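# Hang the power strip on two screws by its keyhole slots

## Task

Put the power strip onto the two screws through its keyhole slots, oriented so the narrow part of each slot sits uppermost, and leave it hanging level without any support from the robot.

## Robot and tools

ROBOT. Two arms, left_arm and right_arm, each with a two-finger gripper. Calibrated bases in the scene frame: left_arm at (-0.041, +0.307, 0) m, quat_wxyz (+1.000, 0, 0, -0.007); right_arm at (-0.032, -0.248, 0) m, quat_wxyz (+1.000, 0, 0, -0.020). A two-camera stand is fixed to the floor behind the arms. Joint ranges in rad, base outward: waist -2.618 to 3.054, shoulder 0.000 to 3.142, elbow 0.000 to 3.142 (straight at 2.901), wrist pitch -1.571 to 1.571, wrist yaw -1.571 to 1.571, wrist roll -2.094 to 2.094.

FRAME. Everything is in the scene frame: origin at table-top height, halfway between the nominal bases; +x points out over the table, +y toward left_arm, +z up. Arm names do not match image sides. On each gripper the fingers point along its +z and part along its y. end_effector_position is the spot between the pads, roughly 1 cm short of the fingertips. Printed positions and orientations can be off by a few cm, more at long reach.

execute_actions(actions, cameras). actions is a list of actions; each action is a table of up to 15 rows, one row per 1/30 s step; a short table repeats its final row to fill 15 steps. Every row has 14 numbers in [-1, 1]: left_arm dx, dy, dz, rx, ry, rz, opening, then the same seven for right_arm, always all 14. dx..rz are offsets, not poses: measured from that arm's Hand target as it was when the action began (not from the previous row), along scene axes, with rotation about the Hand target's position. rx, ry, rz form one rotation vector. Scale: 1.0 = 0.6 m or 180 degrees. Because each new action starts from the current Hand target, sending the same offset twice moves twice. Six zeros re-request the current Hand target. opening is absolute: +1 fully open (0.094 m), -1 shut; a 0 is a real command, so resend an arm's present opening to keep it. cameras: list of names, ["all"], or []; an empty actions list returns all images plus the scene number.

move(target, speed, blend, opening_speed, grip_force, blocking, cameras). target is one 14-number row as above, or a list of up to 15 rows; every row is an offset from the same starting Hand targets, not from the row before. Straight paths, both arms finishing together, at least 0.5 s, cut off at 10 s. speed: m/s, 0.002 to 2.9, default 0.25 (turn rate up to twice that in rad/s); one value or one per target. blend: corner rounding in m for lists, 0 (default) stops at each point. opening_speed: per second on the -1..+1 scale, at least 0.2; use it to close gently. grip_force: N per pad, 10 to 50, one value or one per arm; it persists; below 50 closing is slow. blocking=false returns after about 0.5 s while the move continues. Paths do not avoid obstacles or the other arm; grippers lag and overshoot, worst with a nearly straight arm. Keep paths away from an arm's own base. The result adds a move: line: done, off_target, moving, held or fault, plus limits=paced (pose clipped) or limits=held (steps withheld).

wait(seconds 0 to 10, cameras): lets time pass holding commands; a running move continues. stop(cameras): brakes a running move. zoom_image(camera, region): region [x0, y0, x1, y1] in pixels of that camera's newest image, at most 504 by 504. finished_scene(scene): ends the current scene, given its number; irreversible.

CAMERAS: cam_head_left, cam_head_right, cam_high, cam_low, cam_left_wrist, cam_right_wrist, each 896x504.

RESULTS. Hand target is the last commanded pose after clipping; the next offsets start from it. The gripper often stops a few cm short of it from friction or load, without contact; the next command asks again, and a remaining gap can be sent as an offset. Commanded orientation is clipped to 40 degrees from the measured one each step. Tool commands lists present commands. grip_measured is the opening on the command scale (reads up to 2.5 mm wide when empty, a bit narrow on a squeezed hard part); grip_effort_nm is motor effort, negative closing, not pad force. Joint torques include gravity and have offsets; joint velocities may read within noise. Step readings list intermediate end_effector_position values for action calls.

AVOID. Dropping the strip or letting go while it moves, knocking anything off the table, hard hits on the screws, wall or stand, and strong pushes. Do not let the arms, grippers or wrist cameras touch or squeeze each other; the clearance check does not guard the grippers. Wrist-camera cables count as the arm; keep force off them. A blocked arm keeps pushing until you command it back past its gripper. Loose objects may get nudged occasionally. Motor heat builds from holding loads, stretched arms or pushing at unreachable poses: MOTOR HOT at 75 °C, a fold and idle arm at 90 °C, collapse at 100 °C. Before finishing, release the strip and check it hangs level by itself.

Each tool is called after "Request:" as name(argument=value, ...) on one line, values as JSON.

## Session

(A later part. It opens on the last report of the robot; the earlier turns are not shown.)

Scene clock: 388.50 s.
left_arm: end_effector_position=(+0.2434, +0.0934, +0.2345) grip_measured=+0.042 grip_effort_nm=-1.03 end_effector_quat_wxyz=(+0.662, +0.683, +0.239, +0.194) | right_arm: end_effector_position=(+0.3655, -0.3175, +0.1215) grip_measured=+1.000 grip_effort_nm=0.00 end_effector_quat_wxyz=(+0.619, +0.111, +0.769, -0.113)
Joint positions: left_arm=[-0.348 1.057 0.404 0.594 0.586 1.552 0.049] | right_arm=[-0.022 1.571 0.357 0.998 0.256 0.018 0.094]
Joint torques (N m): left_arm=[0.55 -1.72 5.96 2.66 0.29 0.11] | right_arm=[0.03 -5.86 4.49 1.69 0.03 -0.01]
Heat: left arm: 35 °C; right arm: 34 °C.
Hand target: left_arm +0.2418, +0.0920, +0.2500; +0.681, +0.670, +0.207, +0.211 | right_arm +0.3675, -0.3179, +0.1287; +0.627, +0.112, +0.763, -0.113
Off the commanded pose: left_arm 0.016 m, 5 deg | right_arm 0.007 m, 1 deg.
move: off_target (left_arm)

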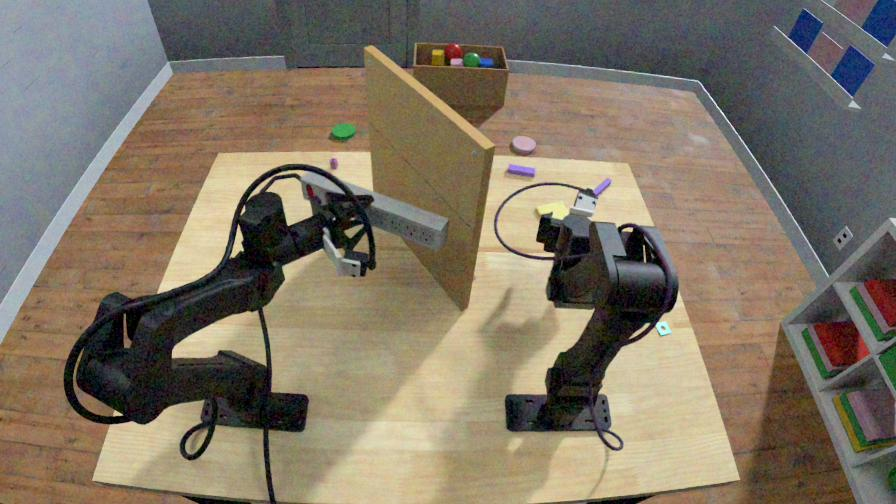

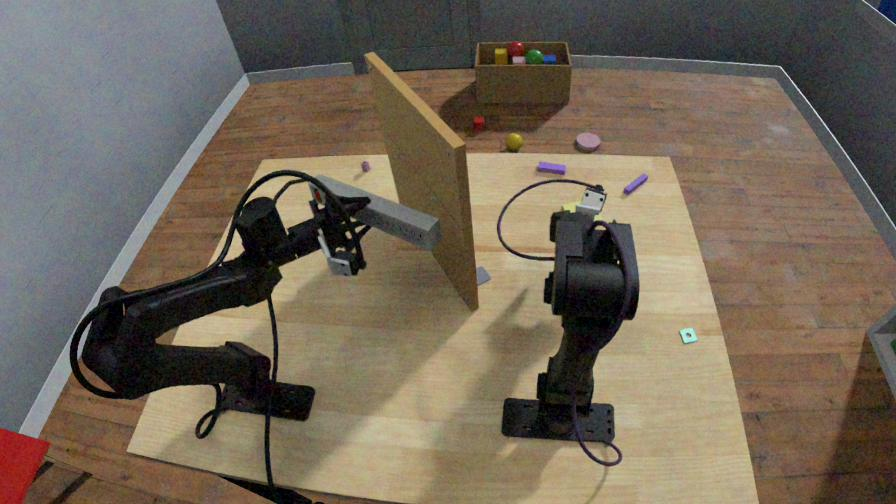

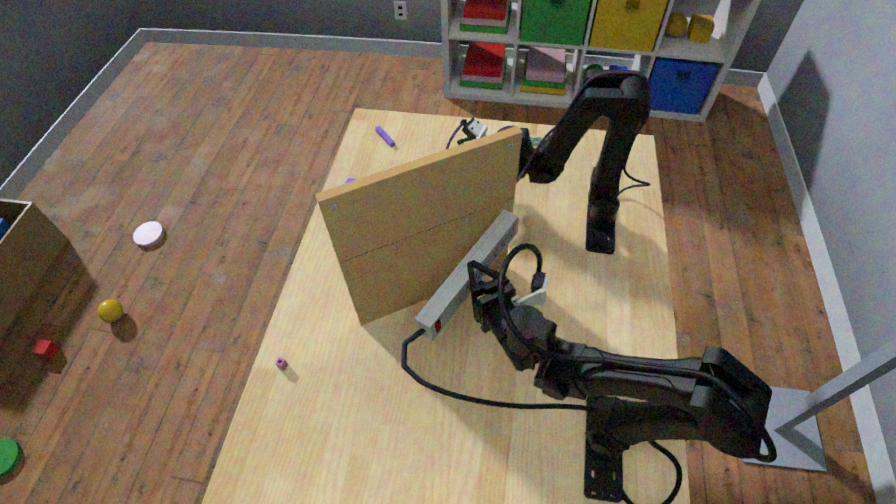

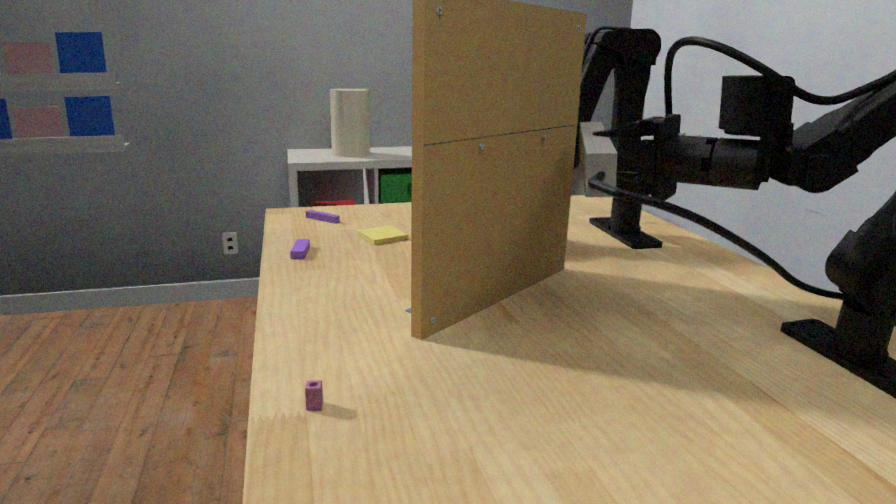

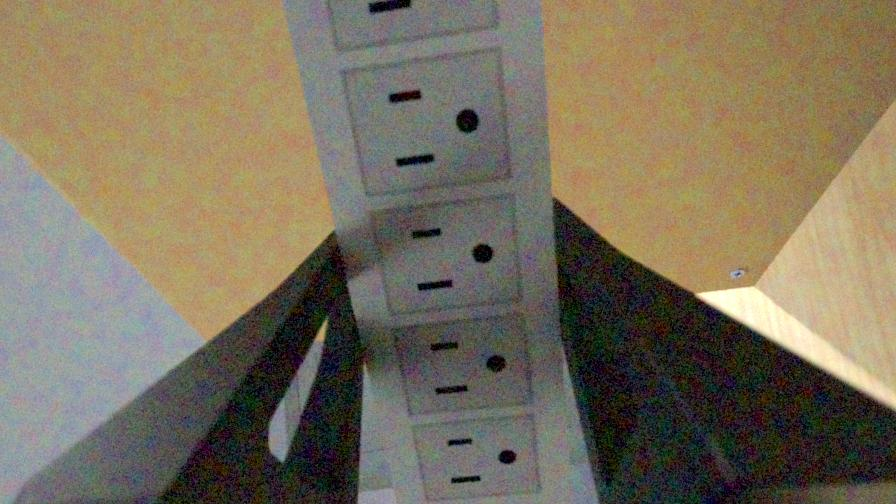

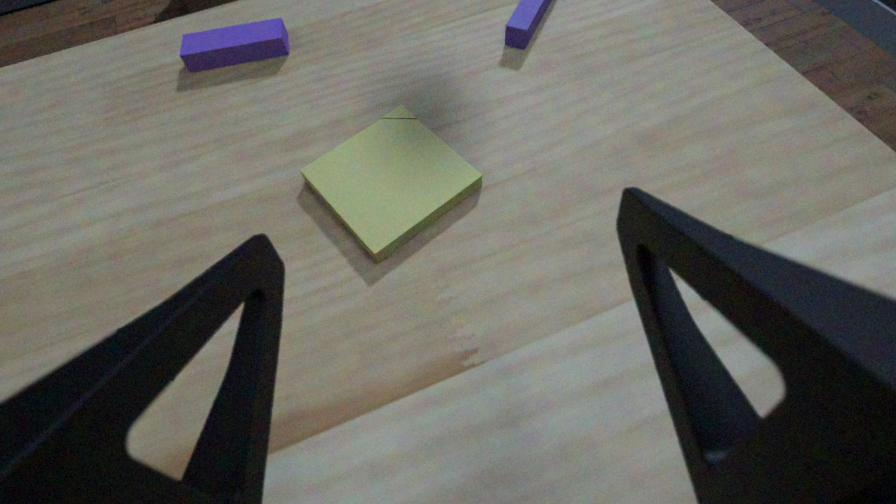

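Request:
move(target=[0.0, 0.0, -0.1167, -0.0028, -0.02175, -0.0062, -0.15, 0, 0, 0, 0, 0, 0, 1.0], speed=0.1, cameras=["cam_head_left", "cam_head_right", "cam_high", "cam_left_wrist"])

Scene clock: 397.00 s.
left_arm: end_effector_position=(+0.2439, +0.0920, +0.1650) grip_measured=+0.042 grip_effort_nm=-1.02 end_effector_quat_wxyz=(+0.674, +0.677, +0.206, +0.210) | right_arm: end_effector_position=(+0.3655, -0.3175, +0.1215) grip_measured=+1.000 grip_effort_nm=0.01 end_effector_quat_wxyz=(+0.619, +0.111, +0.769, -0.113)
Joint positions: left_arm=[-0.335 1.471 0.206 1.262 0.626 1.58 0.049] | right_arm=[-0.022 1.571 0.357 0.998 0.256 0.018 0.094]
Joint torques (N m): left_arm=[0.69 -2.65 4.03 2.7 0.25 0.01] | right_arm=[-0.03 -5.91 4.51 1.69 0.07 -0.02]
Heat: left arm: 35 °C; right arm: 34 °C.
Hand target: left_arm +0.2418, +0.0920, +0.1799; +0.692, +0.662, +0.178, +0.226 | right_arm +0.3675, -0.3179, +0.1287; +0.627, +0.112, +0.763, -0.113
Off the commanded pose: left_arm 0.015 m, 5 deg | right_arm 0.007 m, 1 deg.
move: off_target (left_arm)
Images, in order (width x height): cam_head_left 896x504, cam_head_right 896x504, cam_high 896x504, cam_left_wrist 896x504.

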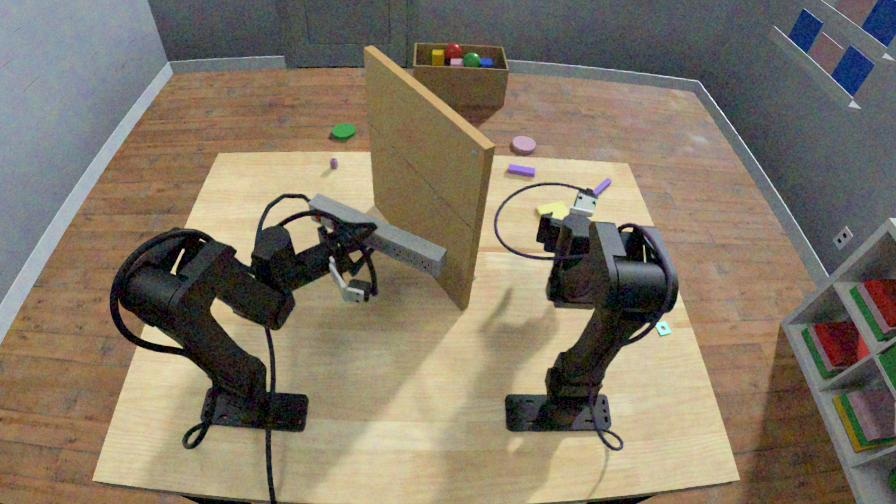

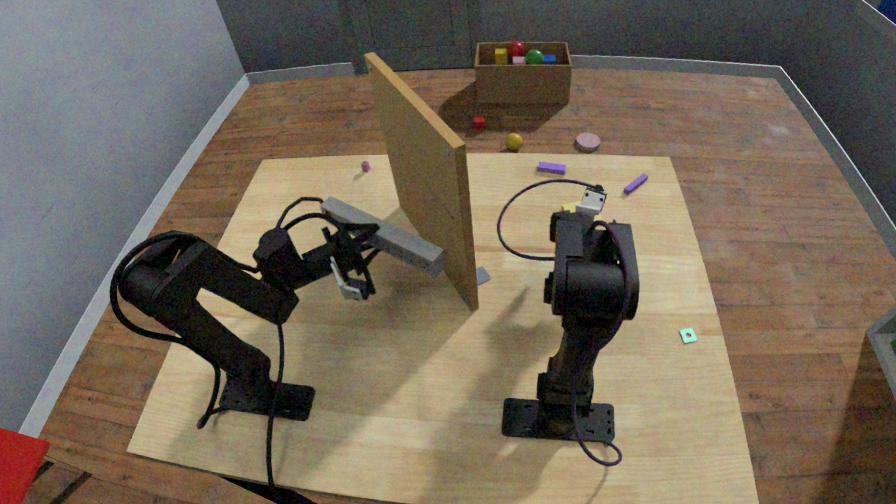

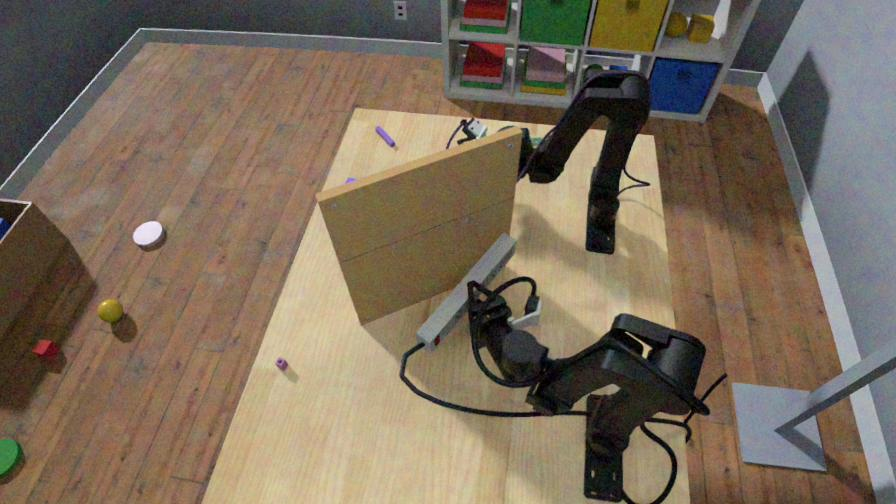

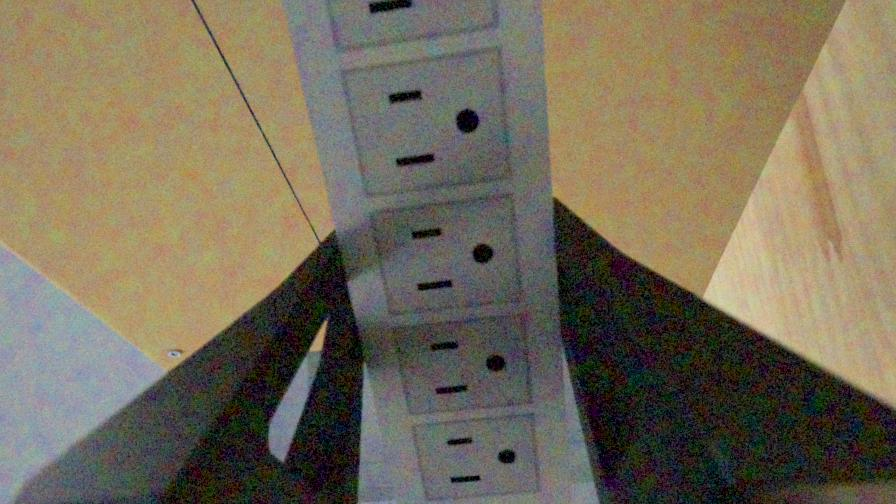

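Request:
move(target=[0.0472, -0.0687, 0, 0, 0, 0, -0.15, 0, 0, 0, 0, 0, 0, 1.0], speed=0.06, cameras=["cam_head_left", "cam_head_right", "cam_high", "cam_low"])

Scene clock: 400.60 s.
left_arm: end_effector_position=(+0.2588, +0.0629, +0.1510) grip_measured=+0.042 grip_effort_nm=-1.03 end_effector_quat_wxyz=(+0.668, +0.687, +0.213, +0.191) | right_arm: end_effector_position=(+0.3655, -0.3175, +0.1215) grip_measured=+1.000 grip_effort_nm=0.00 end_effector_quat_wxyz=(+0.619, +0.111, +0.769, -0.113)
Joint positions: left_arm=[-0.424 1.616 0.298 1.276 0.554 1.571 0.049] | right_arm=[-0.022 1.571 0.357 0.998 0.256 0.018 0.094]
Joint torques (N m): left_arm=[-1.99 -3.21 8.05 2.6 -0.26 0.13] | right_arm=[-0.06 -5.89 4.51 1.7 0.05 -0.01]
Heat: left arm: 35 °C; right arm: 34 °C.
Hand target: left_arm +0.2701, +0.0507, +0.1800; +0.693, +0.662, +0.178, +0.226 | right_arm +0.3675, -0.3179, +0.1287; +0.627, +0.112, +0.763, -0.113
Off the commanded pose: left_arm 0.033 m, 7 deg | right_arm 0.007 m, 1 deg.
move: off_target (left_arm)
Images, in order (width x height): cam_head_left 896x504, cam_head_right 896x504, cam_high 896x504, cam_low 896x504.

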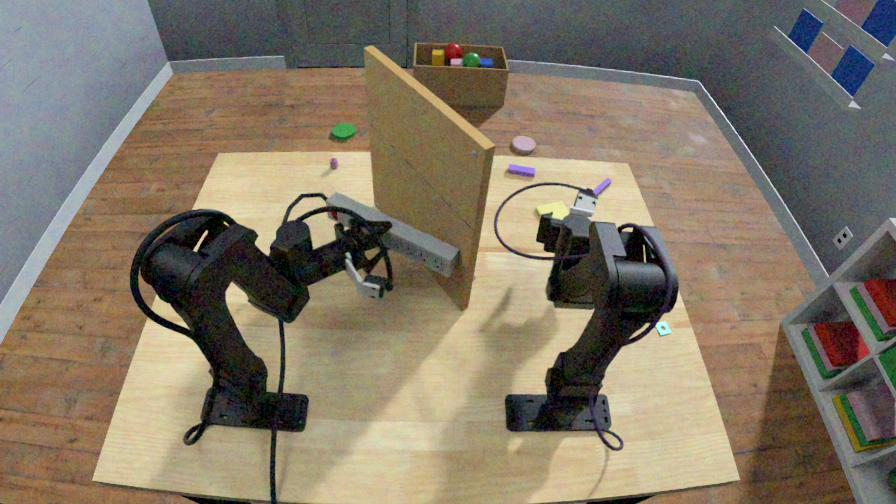

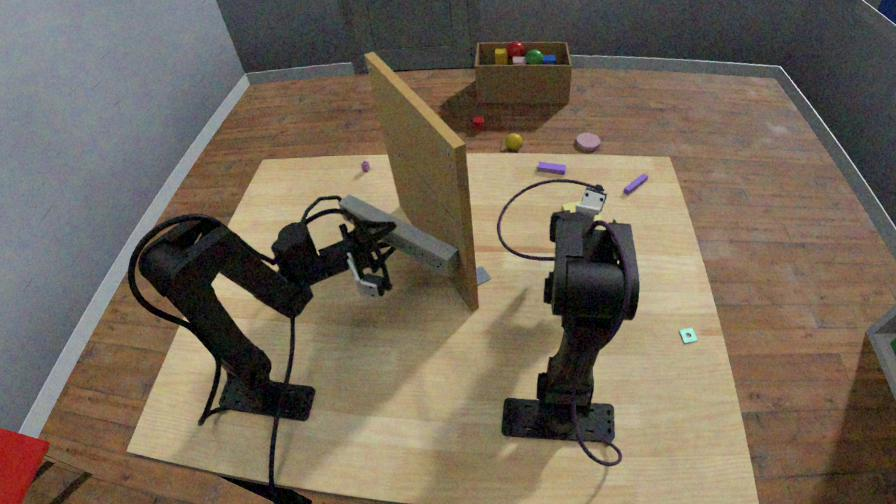

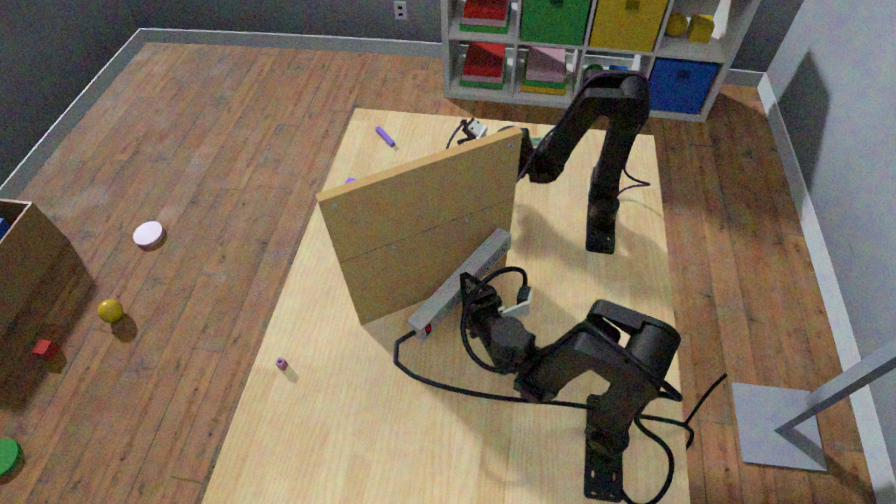

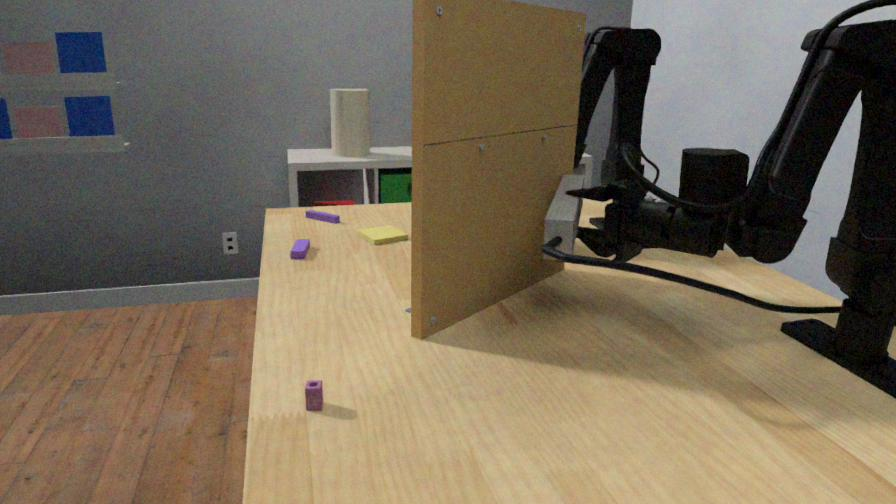

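Request:
wait(seconds=0.1, cameras=["cam_left_wrist"])

Request:
zoom_image(camera="cam_left_wrist", region=[0, 0, 896, 504])

Scene clock: 403.50 s.
left_arm: end_effector_position=(+0.2588, +0.0629, +0.1510) grip_measured=+0.042 grip_effort_nm=-1.03 end_effector_quat_wxyz=(+0.668, +0.687, +0.213, +0.191) | right_arm: end_effector_position=(+0.3655, -0.3175, +0.1215) grip_measured=+1.000 grip_effort_nm=0.00 end_effector_quat_wxyz=(+0.619, +0.111, +0.769, -0.113)
Joint positions: left_arm=[-0.424 1.616 0.298 1.276 0.554 1.571 0.049] | right_arm=[-0.022 1.571 0.357 0.998 0.256 0.018 0.094]
Joint torques (N m): left_arm=[-1.99 -3.18 8.05 2.6 -0.26 0.14] | right_arm=[0.01 -5.94 4.53 1.69 0.05 0]
Heat: left arm: 35 °C; right arm: 34 °C.
Hand target: left_arm +0.2701, +0.0507, +0.1800; +0.693, +0.662, +0.178, +0.226 | right_arm +0.3675, -0.3179, +0.1287; +0.627, +0.112, +0.763, -0.113
Tool commands: left_gripper/opening=-0.15 right_gripper/opening=+1.0
Off the commanded pose: left_arm 0.033 m, 7 deg | right_arm 0.007 m, 1 deg.
wait: 0.10 s; at rest from the start
Images, in order (width x height): cam_left_wrist 896x504.

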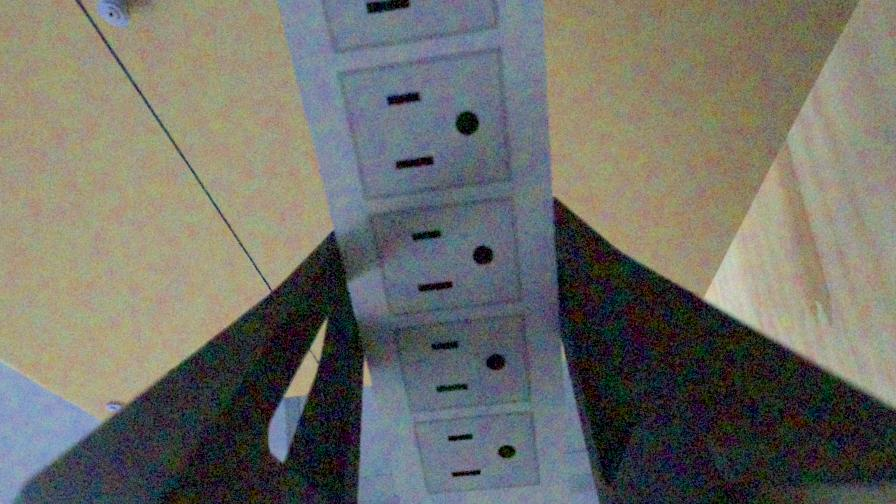

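Region (0, 0, 896, 504) is 896x504 pixels. A region can be at most 504 by 504 pixels.

Request:
move(target=[0.0223, 0.0558, 0.0333, 0, 0, 0, -0.15, 0, 0, 0, 0, 0, 0, 1.0], speed=0.08, cameras=["cam_high", "cam_head_left", "cam_left_wrist"])

Scene clock: 416.67 s.
left_arm: end_effector_position=(+0.2761, +0.0864, +0.1593) grip_measured=+0.042 grip_effort_nm=-1.03 end_effector_quat_wxyz=(+0.666, +0.686, +0.223, +0.190) | right_arm: end_effector_position=(+0.3655, -0.3175, +0.1215) grip_measured=+1.000 grip_effort_nm=0.00 end_effector_quat_wxyz=(+0.619, +0.111, +0.769, -0.113)
Joint positions: left_arm=[-0.306 1.576 0.336 1.187 0.659 1.567 0.049] | right_arm=[-0.022 1.571 0.357 0.998 0.256 0.018 0.094]
Joint torques (N m): left_arm=[0.68 -7.47 7.73 2.26 0.2 0.1] | right_arm=[-0.02 -5.87 4.49 1.69 0.05 -0.01]
Heat: left arm: 37 °C; right arm: 34 °C.
Hand target: left_arm +0.2835, +0.0842, +0.1998; +0.692, +0.662, +0.178, +0.226 | right_arm +0.3675, -0.3179, +0.1287; +0.627, +0.112, +0.763, -0.113
Off the commanded pose: left_arm 0.041 m, 8 deg | right_arm 0.007 m, 1 deg.
move: off_target (left_arm)
Images, in order (width x height): cam_head_left 896x504, cam_high 896x504, cam_left_wrist 896x504.

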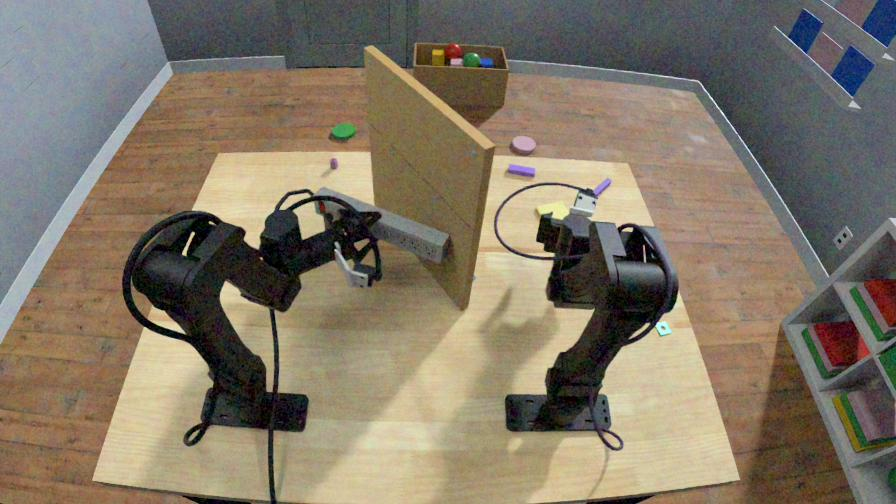

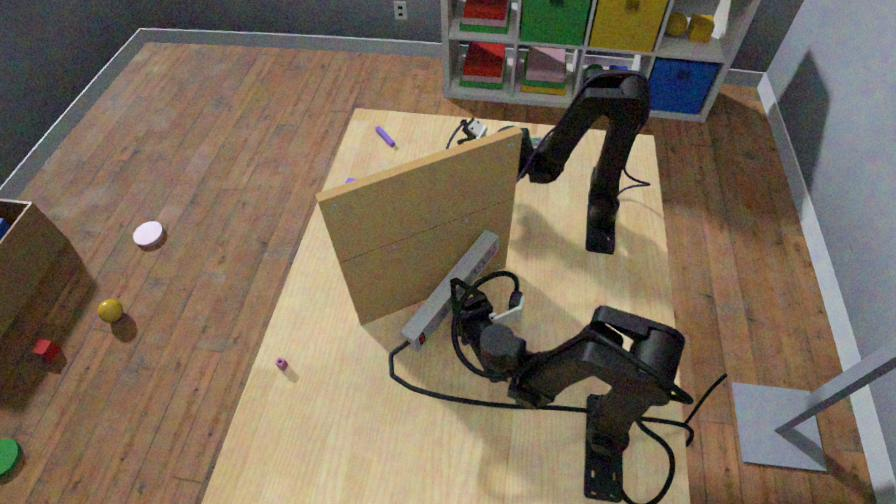

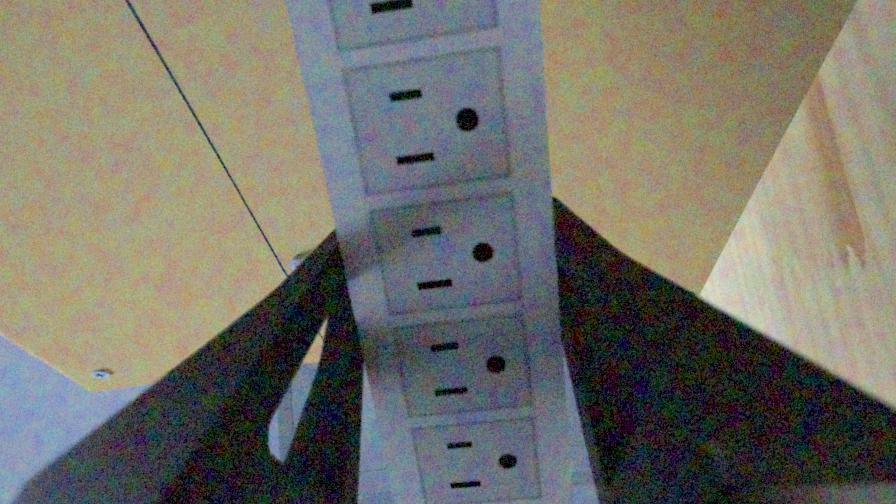

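Request:
move(target=[0.0, 0.0, 0.05, -0.0041, -0.0168, 0, -0.15, 0, 0, 0, 0, 0, 0, 1.0], speed=0.08, cameras=["cam_left_wrist"])

Scene clock: 420.97 s.
left_arm: end_effector_position=(+0.2747, +0.0861, +0.1770) grip_measured=+0.042 grip_effort_nm=-1.03 end_effector_quat_wxyz=(+0.668, +0.685, +0.216, +0.193) | right_arm: end_effector_position=(+0.3655, -0.3175, +0.1215) grip_measured=+1.000 grip_effort_nm=0.00 end_effector_quat_wxyz=(+0.619, +0.111, +0.769, -0.113)
Joint positions: left_arm=[-0.306 1.488 0.358 1.088 0.665 1.573 0.049] | right_arm=[-0.022 1.571 0.357 0.998 0.256 0.018 0.094]
Joint torques (N m): left_arm=[0.65 -7.53 8.98 2.52 0.15 0.08] | right_arm=[-0.03 -5.86 4.53 1.67 0.05 -0.02]
Heat: left arm: 37 °C; right arm: 34 °C.
Hand target: left_arm +0.2835, +0.0842, +0.2298; +0.701, +0.651, +0.161, +0.242 | right_arm +0.3675, -0.3179, +0.1287; +0.627, +0.112, +0.763, -0.113
Off the commanded pose: left_arm 0.054 m, 10 deg | right_arm 0.007 m, 1 deg.
move: off_target (left_arm)
Images, in order (width x height): cam_left_wrist 896x504.

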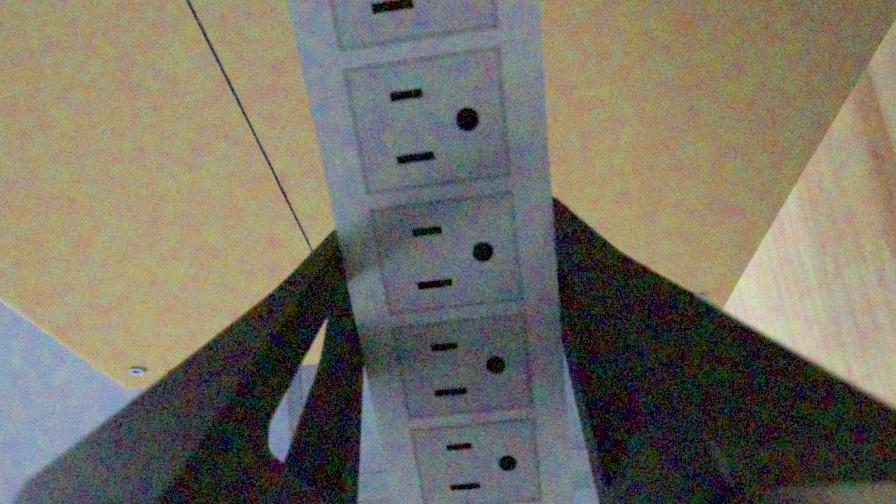

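Request:
move(target=[0.0377, -0.0549, 0.0, 0, 0, 0, -0.15, 0, 0, 0, 0, 0, 0, 1.0], speed=0.06, cameras=["cam_left_wrist", "cam_high", "cam_head_right", "cam_head_left"])

Scene clock: 424.10 s.
left_arm: end_effector_position=(+0.2993, +0.0718, +0.1815) grip_measured=+0.042 grip_effort_nm=-1.03 end_effector_quat_wxyz=(+0.660, +0.687, +0.219, +0.214) | right_arm: end_effector_position=(+0.3655, -0.3175, +0.1215) grip_measured=+1.000 grip_effort_nm=0.00 end_effector_quat_wxyz=(+0.619, +0.111, +0.769, -0.113)
Joint positions: left_arm=[-0.349 1.557 0.459 1.051 0.587 1.602 0.049] | right_arm=[-0.022 1.571 0.357 0.998 0.256 0.018 0.094]
Joint torques (N m): left_arm=[-2.78 -4.45 10.13 2.89 0.09 -0.09] | right_arm=[0.05 -5.91 4.48 1.68 0.06 -0.01]
Heat: left arm: 37 °C; right arm: 34 °C.
Hand target: left_arm +0.3062, +0.0514, +0.2298; +0.701, +0.651, +0.161, +0.243 | right_arm +0.3675, -0.3179, +0.1287; +0.627, +0.112, +0.763, -0.113
Off the commanded pose: left_arm 0.053 m, 10 deg | right_arm 0.007 m, 1 deg.
move: off_target (left_arm)
Images, in order (width x height): cam_head_left 896x504, cam_head_right 896x504, cam_high 896x504, cam_left_wrist 896x504.

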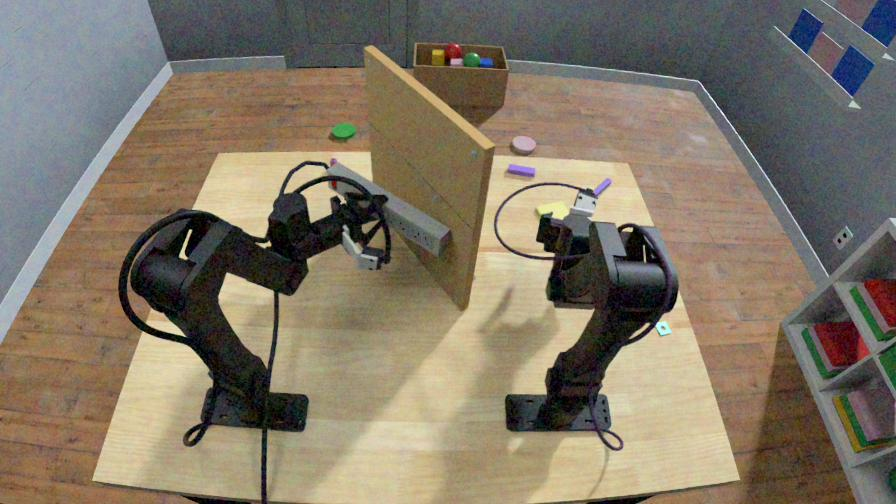

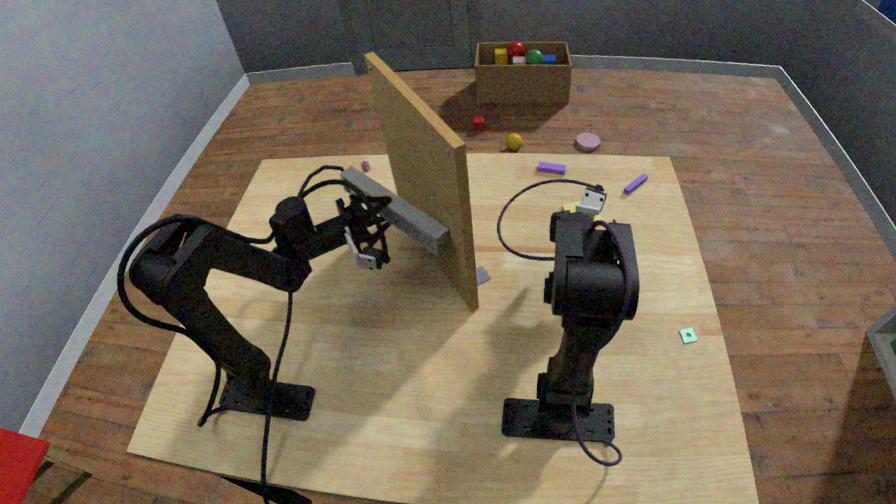

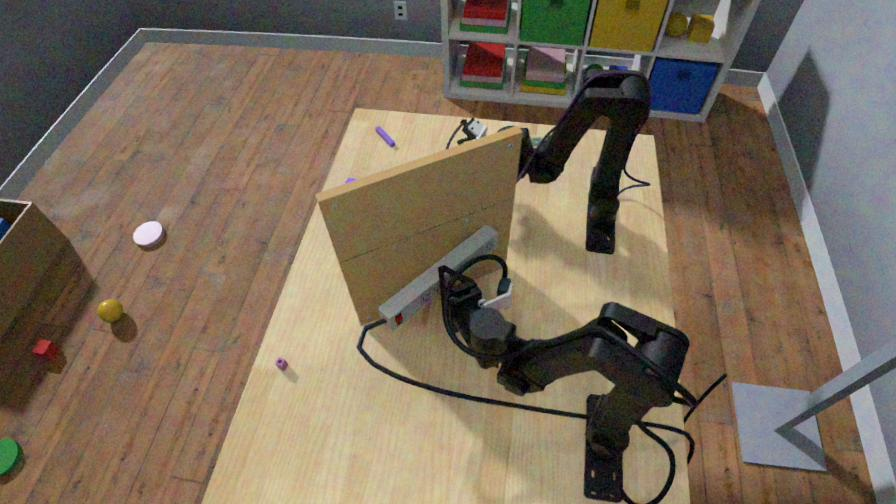

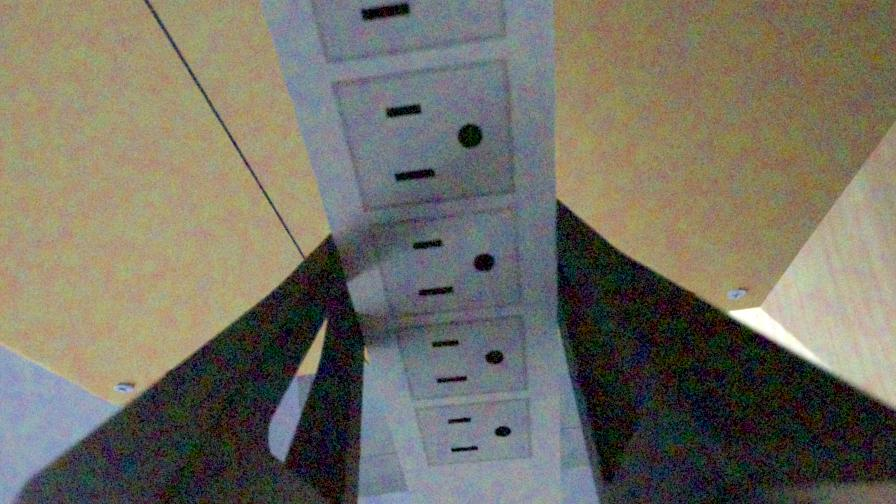

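Request:
move(target=[0.0236, -0.0343, 0.0, 0, 0, 0, -0.15, 0, 0, 0, 0, 0, 0, 1.0], speed=0.05, cameras=["cam_left_wrist", "cam_high", "cam_head_right", "cam_head_left"])

Scene clock: 427.53 s.
left_arm: end_effector_position=(+0.3197, +0.0579, +0.1819) grip_measured=+0.042 grip_effort_nm=-1.03 end_effector_quat_wxyz=(+0.655, +0.685, +0.226, +0.226) | right_arm: end_effector_position=(+0.3655, -0.3175, +0.1215) grip_measured=+1.000 grip_effort_nm=0.00 end_effector_quat_wxyz=(+0.619, +0.111, +0.769, -0.113)
Joint positions: left_arm=[-0.387 1.633 0.541 1.045 0.519 1.606 0.049] | right_arm=[-0.022 1.571 0.357 0.998 0.256 0.018 0.094]
Joint torques (N m): left_arm=[-3.43 -5.09 10.04 2.9 0.31 -0.06] | right_arm=[-0.03 -5.91 4.52 1.69 0.06 -0.01]
Heat: left arm: 37 °C; right arm: 34 °C.
Hand target: left_arm +0.3203, +0.0307, +0.2300; +0.701, +0.651, +0.161, +0.243 | right_arm +0.3675, -0.3179, +0.1287; +0.627, +0.112, +0.763, -0.113
Off the commanded pose: left_arm 0.055 m, 10 deg | right_arm 0.007 m, 1 deg.
move: off_target (left_arm)
Images, in order (width x height): cam_head_left 896x504, cam_head_right 896x504, cam_high 896x504, cam_left_wrist 896x504.

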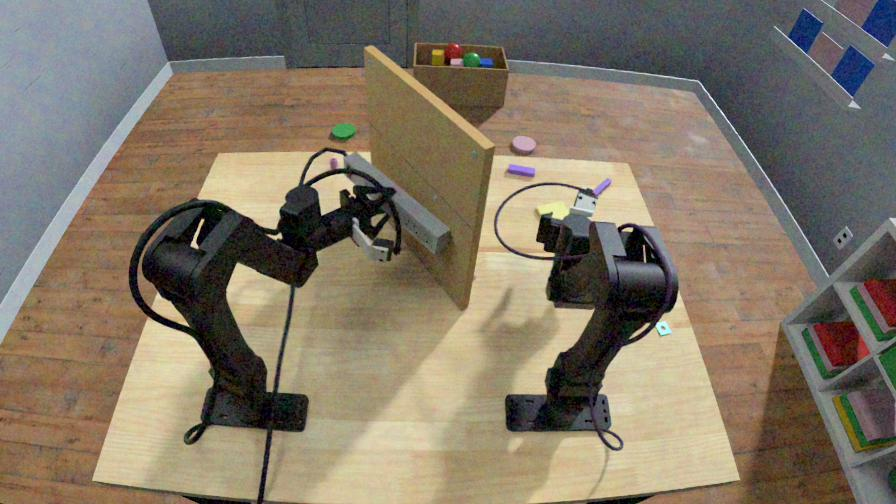

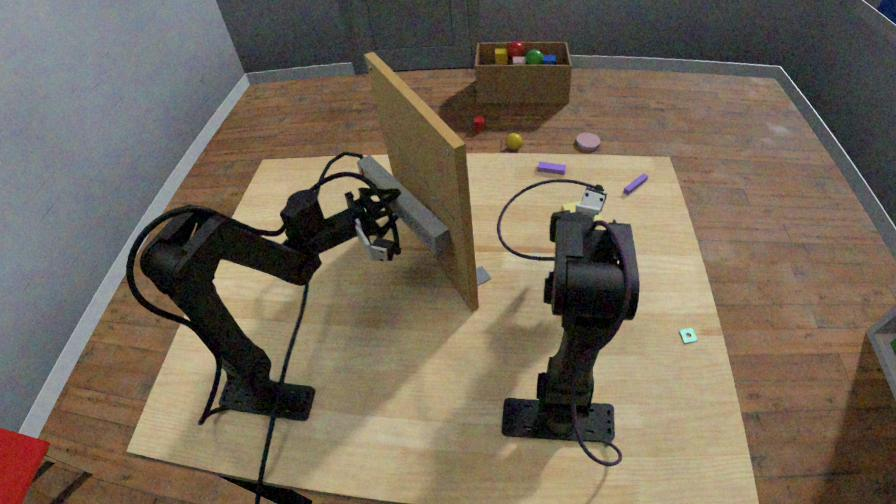

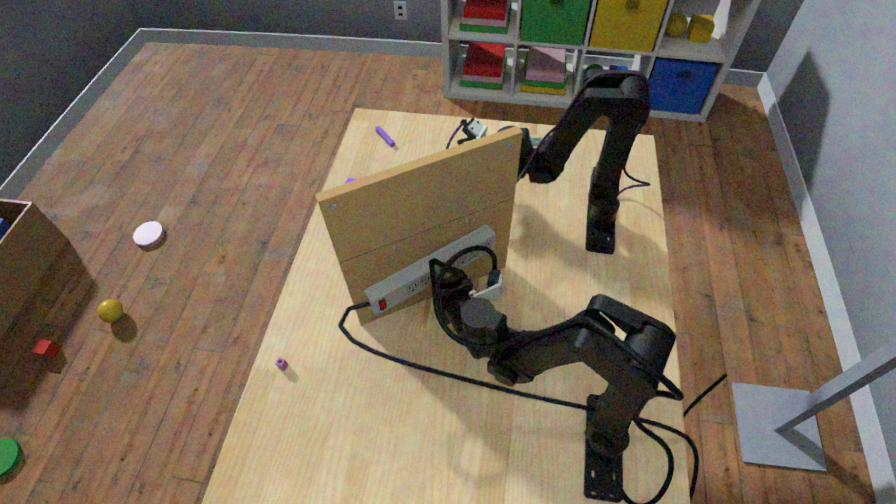

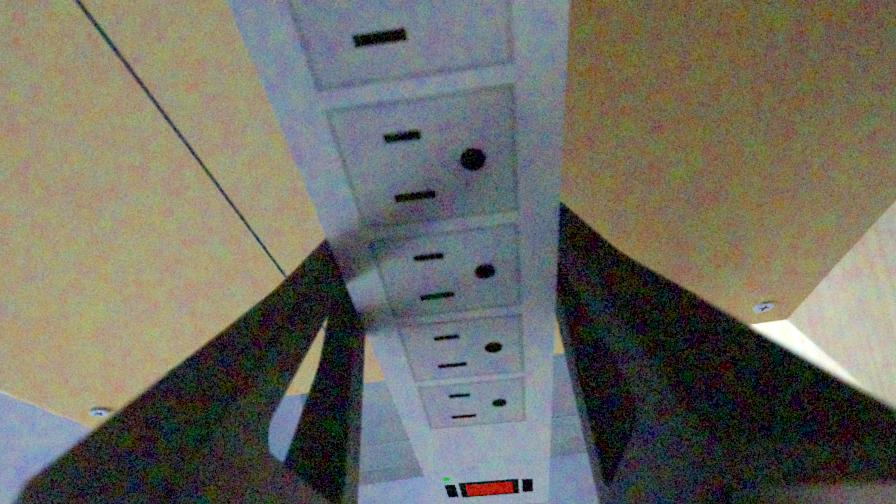

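Request:
move(target=[0.0044, -0.0212, 0.0, 0, 0, -0.028, -0.15, 0, 0, 0, 0, 0, 0, 1.0], speed=0.05, cameras=["cam_left_wrist", "cam_high", "cam_head_right", "cam_head_left"])

Scene clock: 431.97 s.
left_arm: end_effector_position=(+0.3192, +0.0307, +0.1933) grip_measured=+0.042 grip_effort_nm=-1.03 end_effector_quat_wxyz=(+0.677, +0.688, +0.181, +0.188) | right_arm: end_effector_position=(+0.3655, -0.3175, +0.1215) grip_measured=+1.000 grip_effort_nm=0.00 end_effector_quat_wxyz=(+0.619, +0.111, +0.769, -0.113)
Joint positions: left_arm=[-0.41 1.692 0.635 1.042 0.619 1.593 0.049] | right_arm=[-0.022 1.571 0.357 0.998 0.256 0.018 0.094]
Joint torques (N m): left_arm=[-1.07 -5.19 8.92 2.83 0.24 -0.04] | right_arm=[0.06 -5.9 4.49 1.69 0.06 -0.02]
Heat: left arm: 38 °C; right arm: 34 °C.
Hand target: left_arm +0.3229, +0.0180, +0.2299; +0.711, +0.657, +0.132, +0.211 | right_arm +0.3675, -0.3179, +0.1287; +0.627, +0.112, +0.763, -0.113
Off the commanded pose: left_arm 0.039 m, 8 deg | right_arm 0.007 m, 1 deg.
move: off_target (left_arm)
Images, in order (width x height): cam_head_left 896x504, cam_head_right 896x504, cam_high 896x504, cam_left_wrist 896x504.

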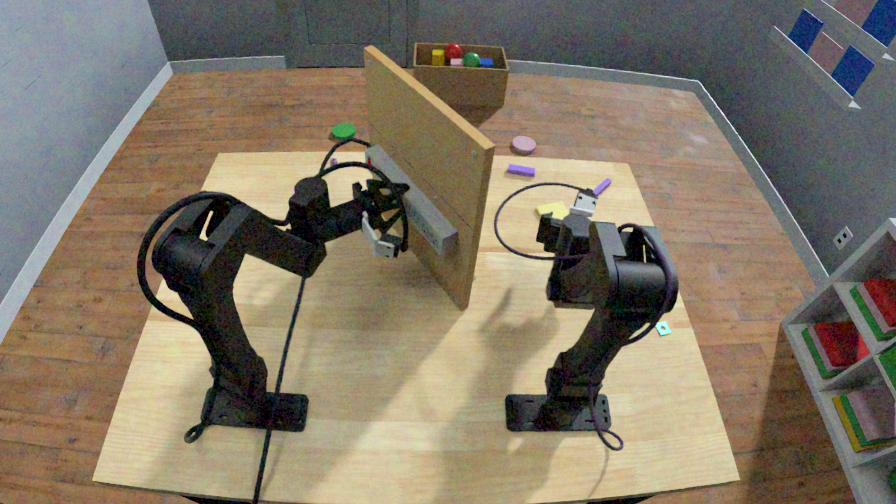

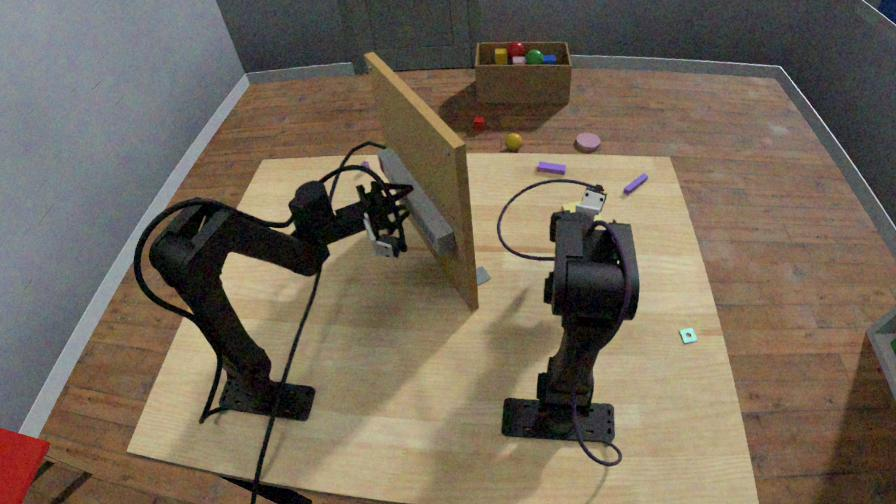

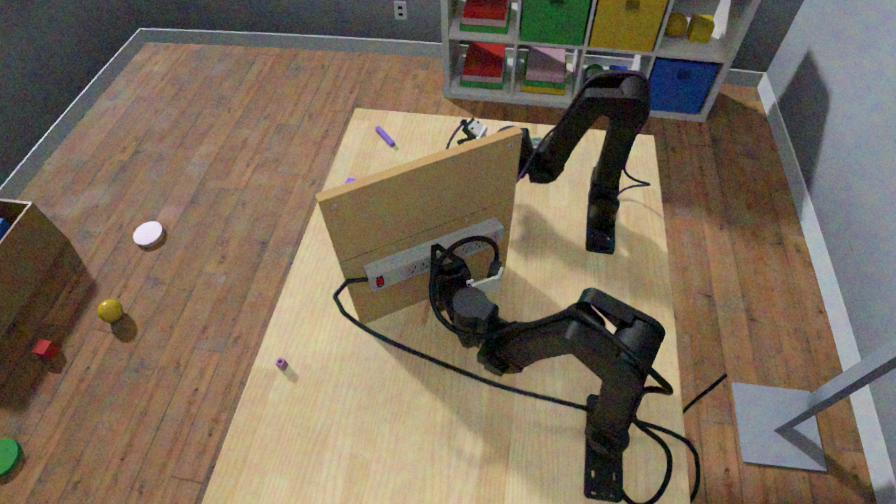

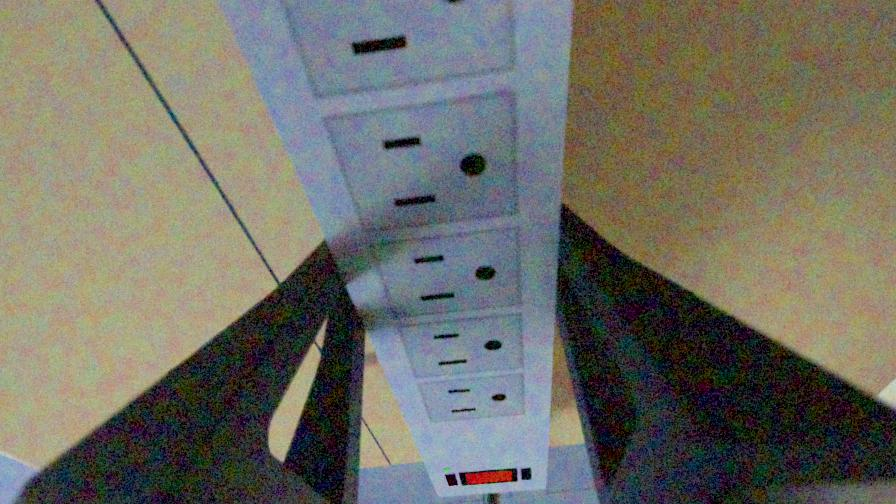

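Request:
zoom_image(camera="cam_high", region=[310, 170, 550, 340])

Request:
zoom_image(camera="cam_head_left", region=[340, 110, 500, 290])

Request:
zoom_image(camera="cam_head_right", region=[350, 110, 500, 290])

Scaled by 2.100 from the camera's 896x504 image, which has a finer 1280x720 frame.

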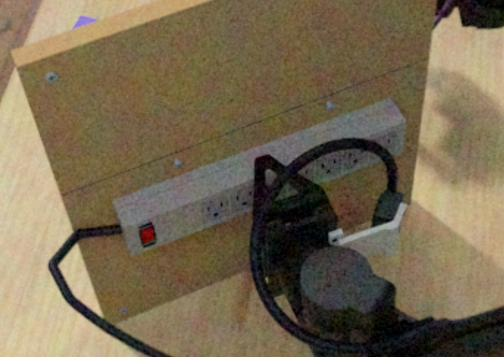

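Scaled by 2.800 from the camera's 896x504 image, which has a finer 1280x720 frame.

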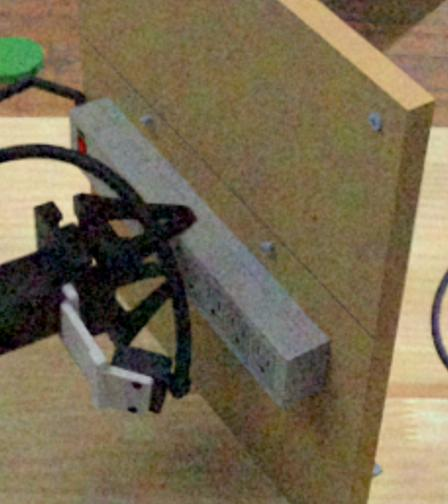

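Scaled by 2.800 from the camera's 896x504 image, which has a finer 1280x720 frame.

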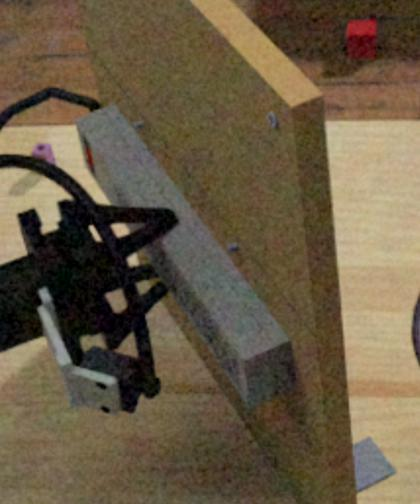

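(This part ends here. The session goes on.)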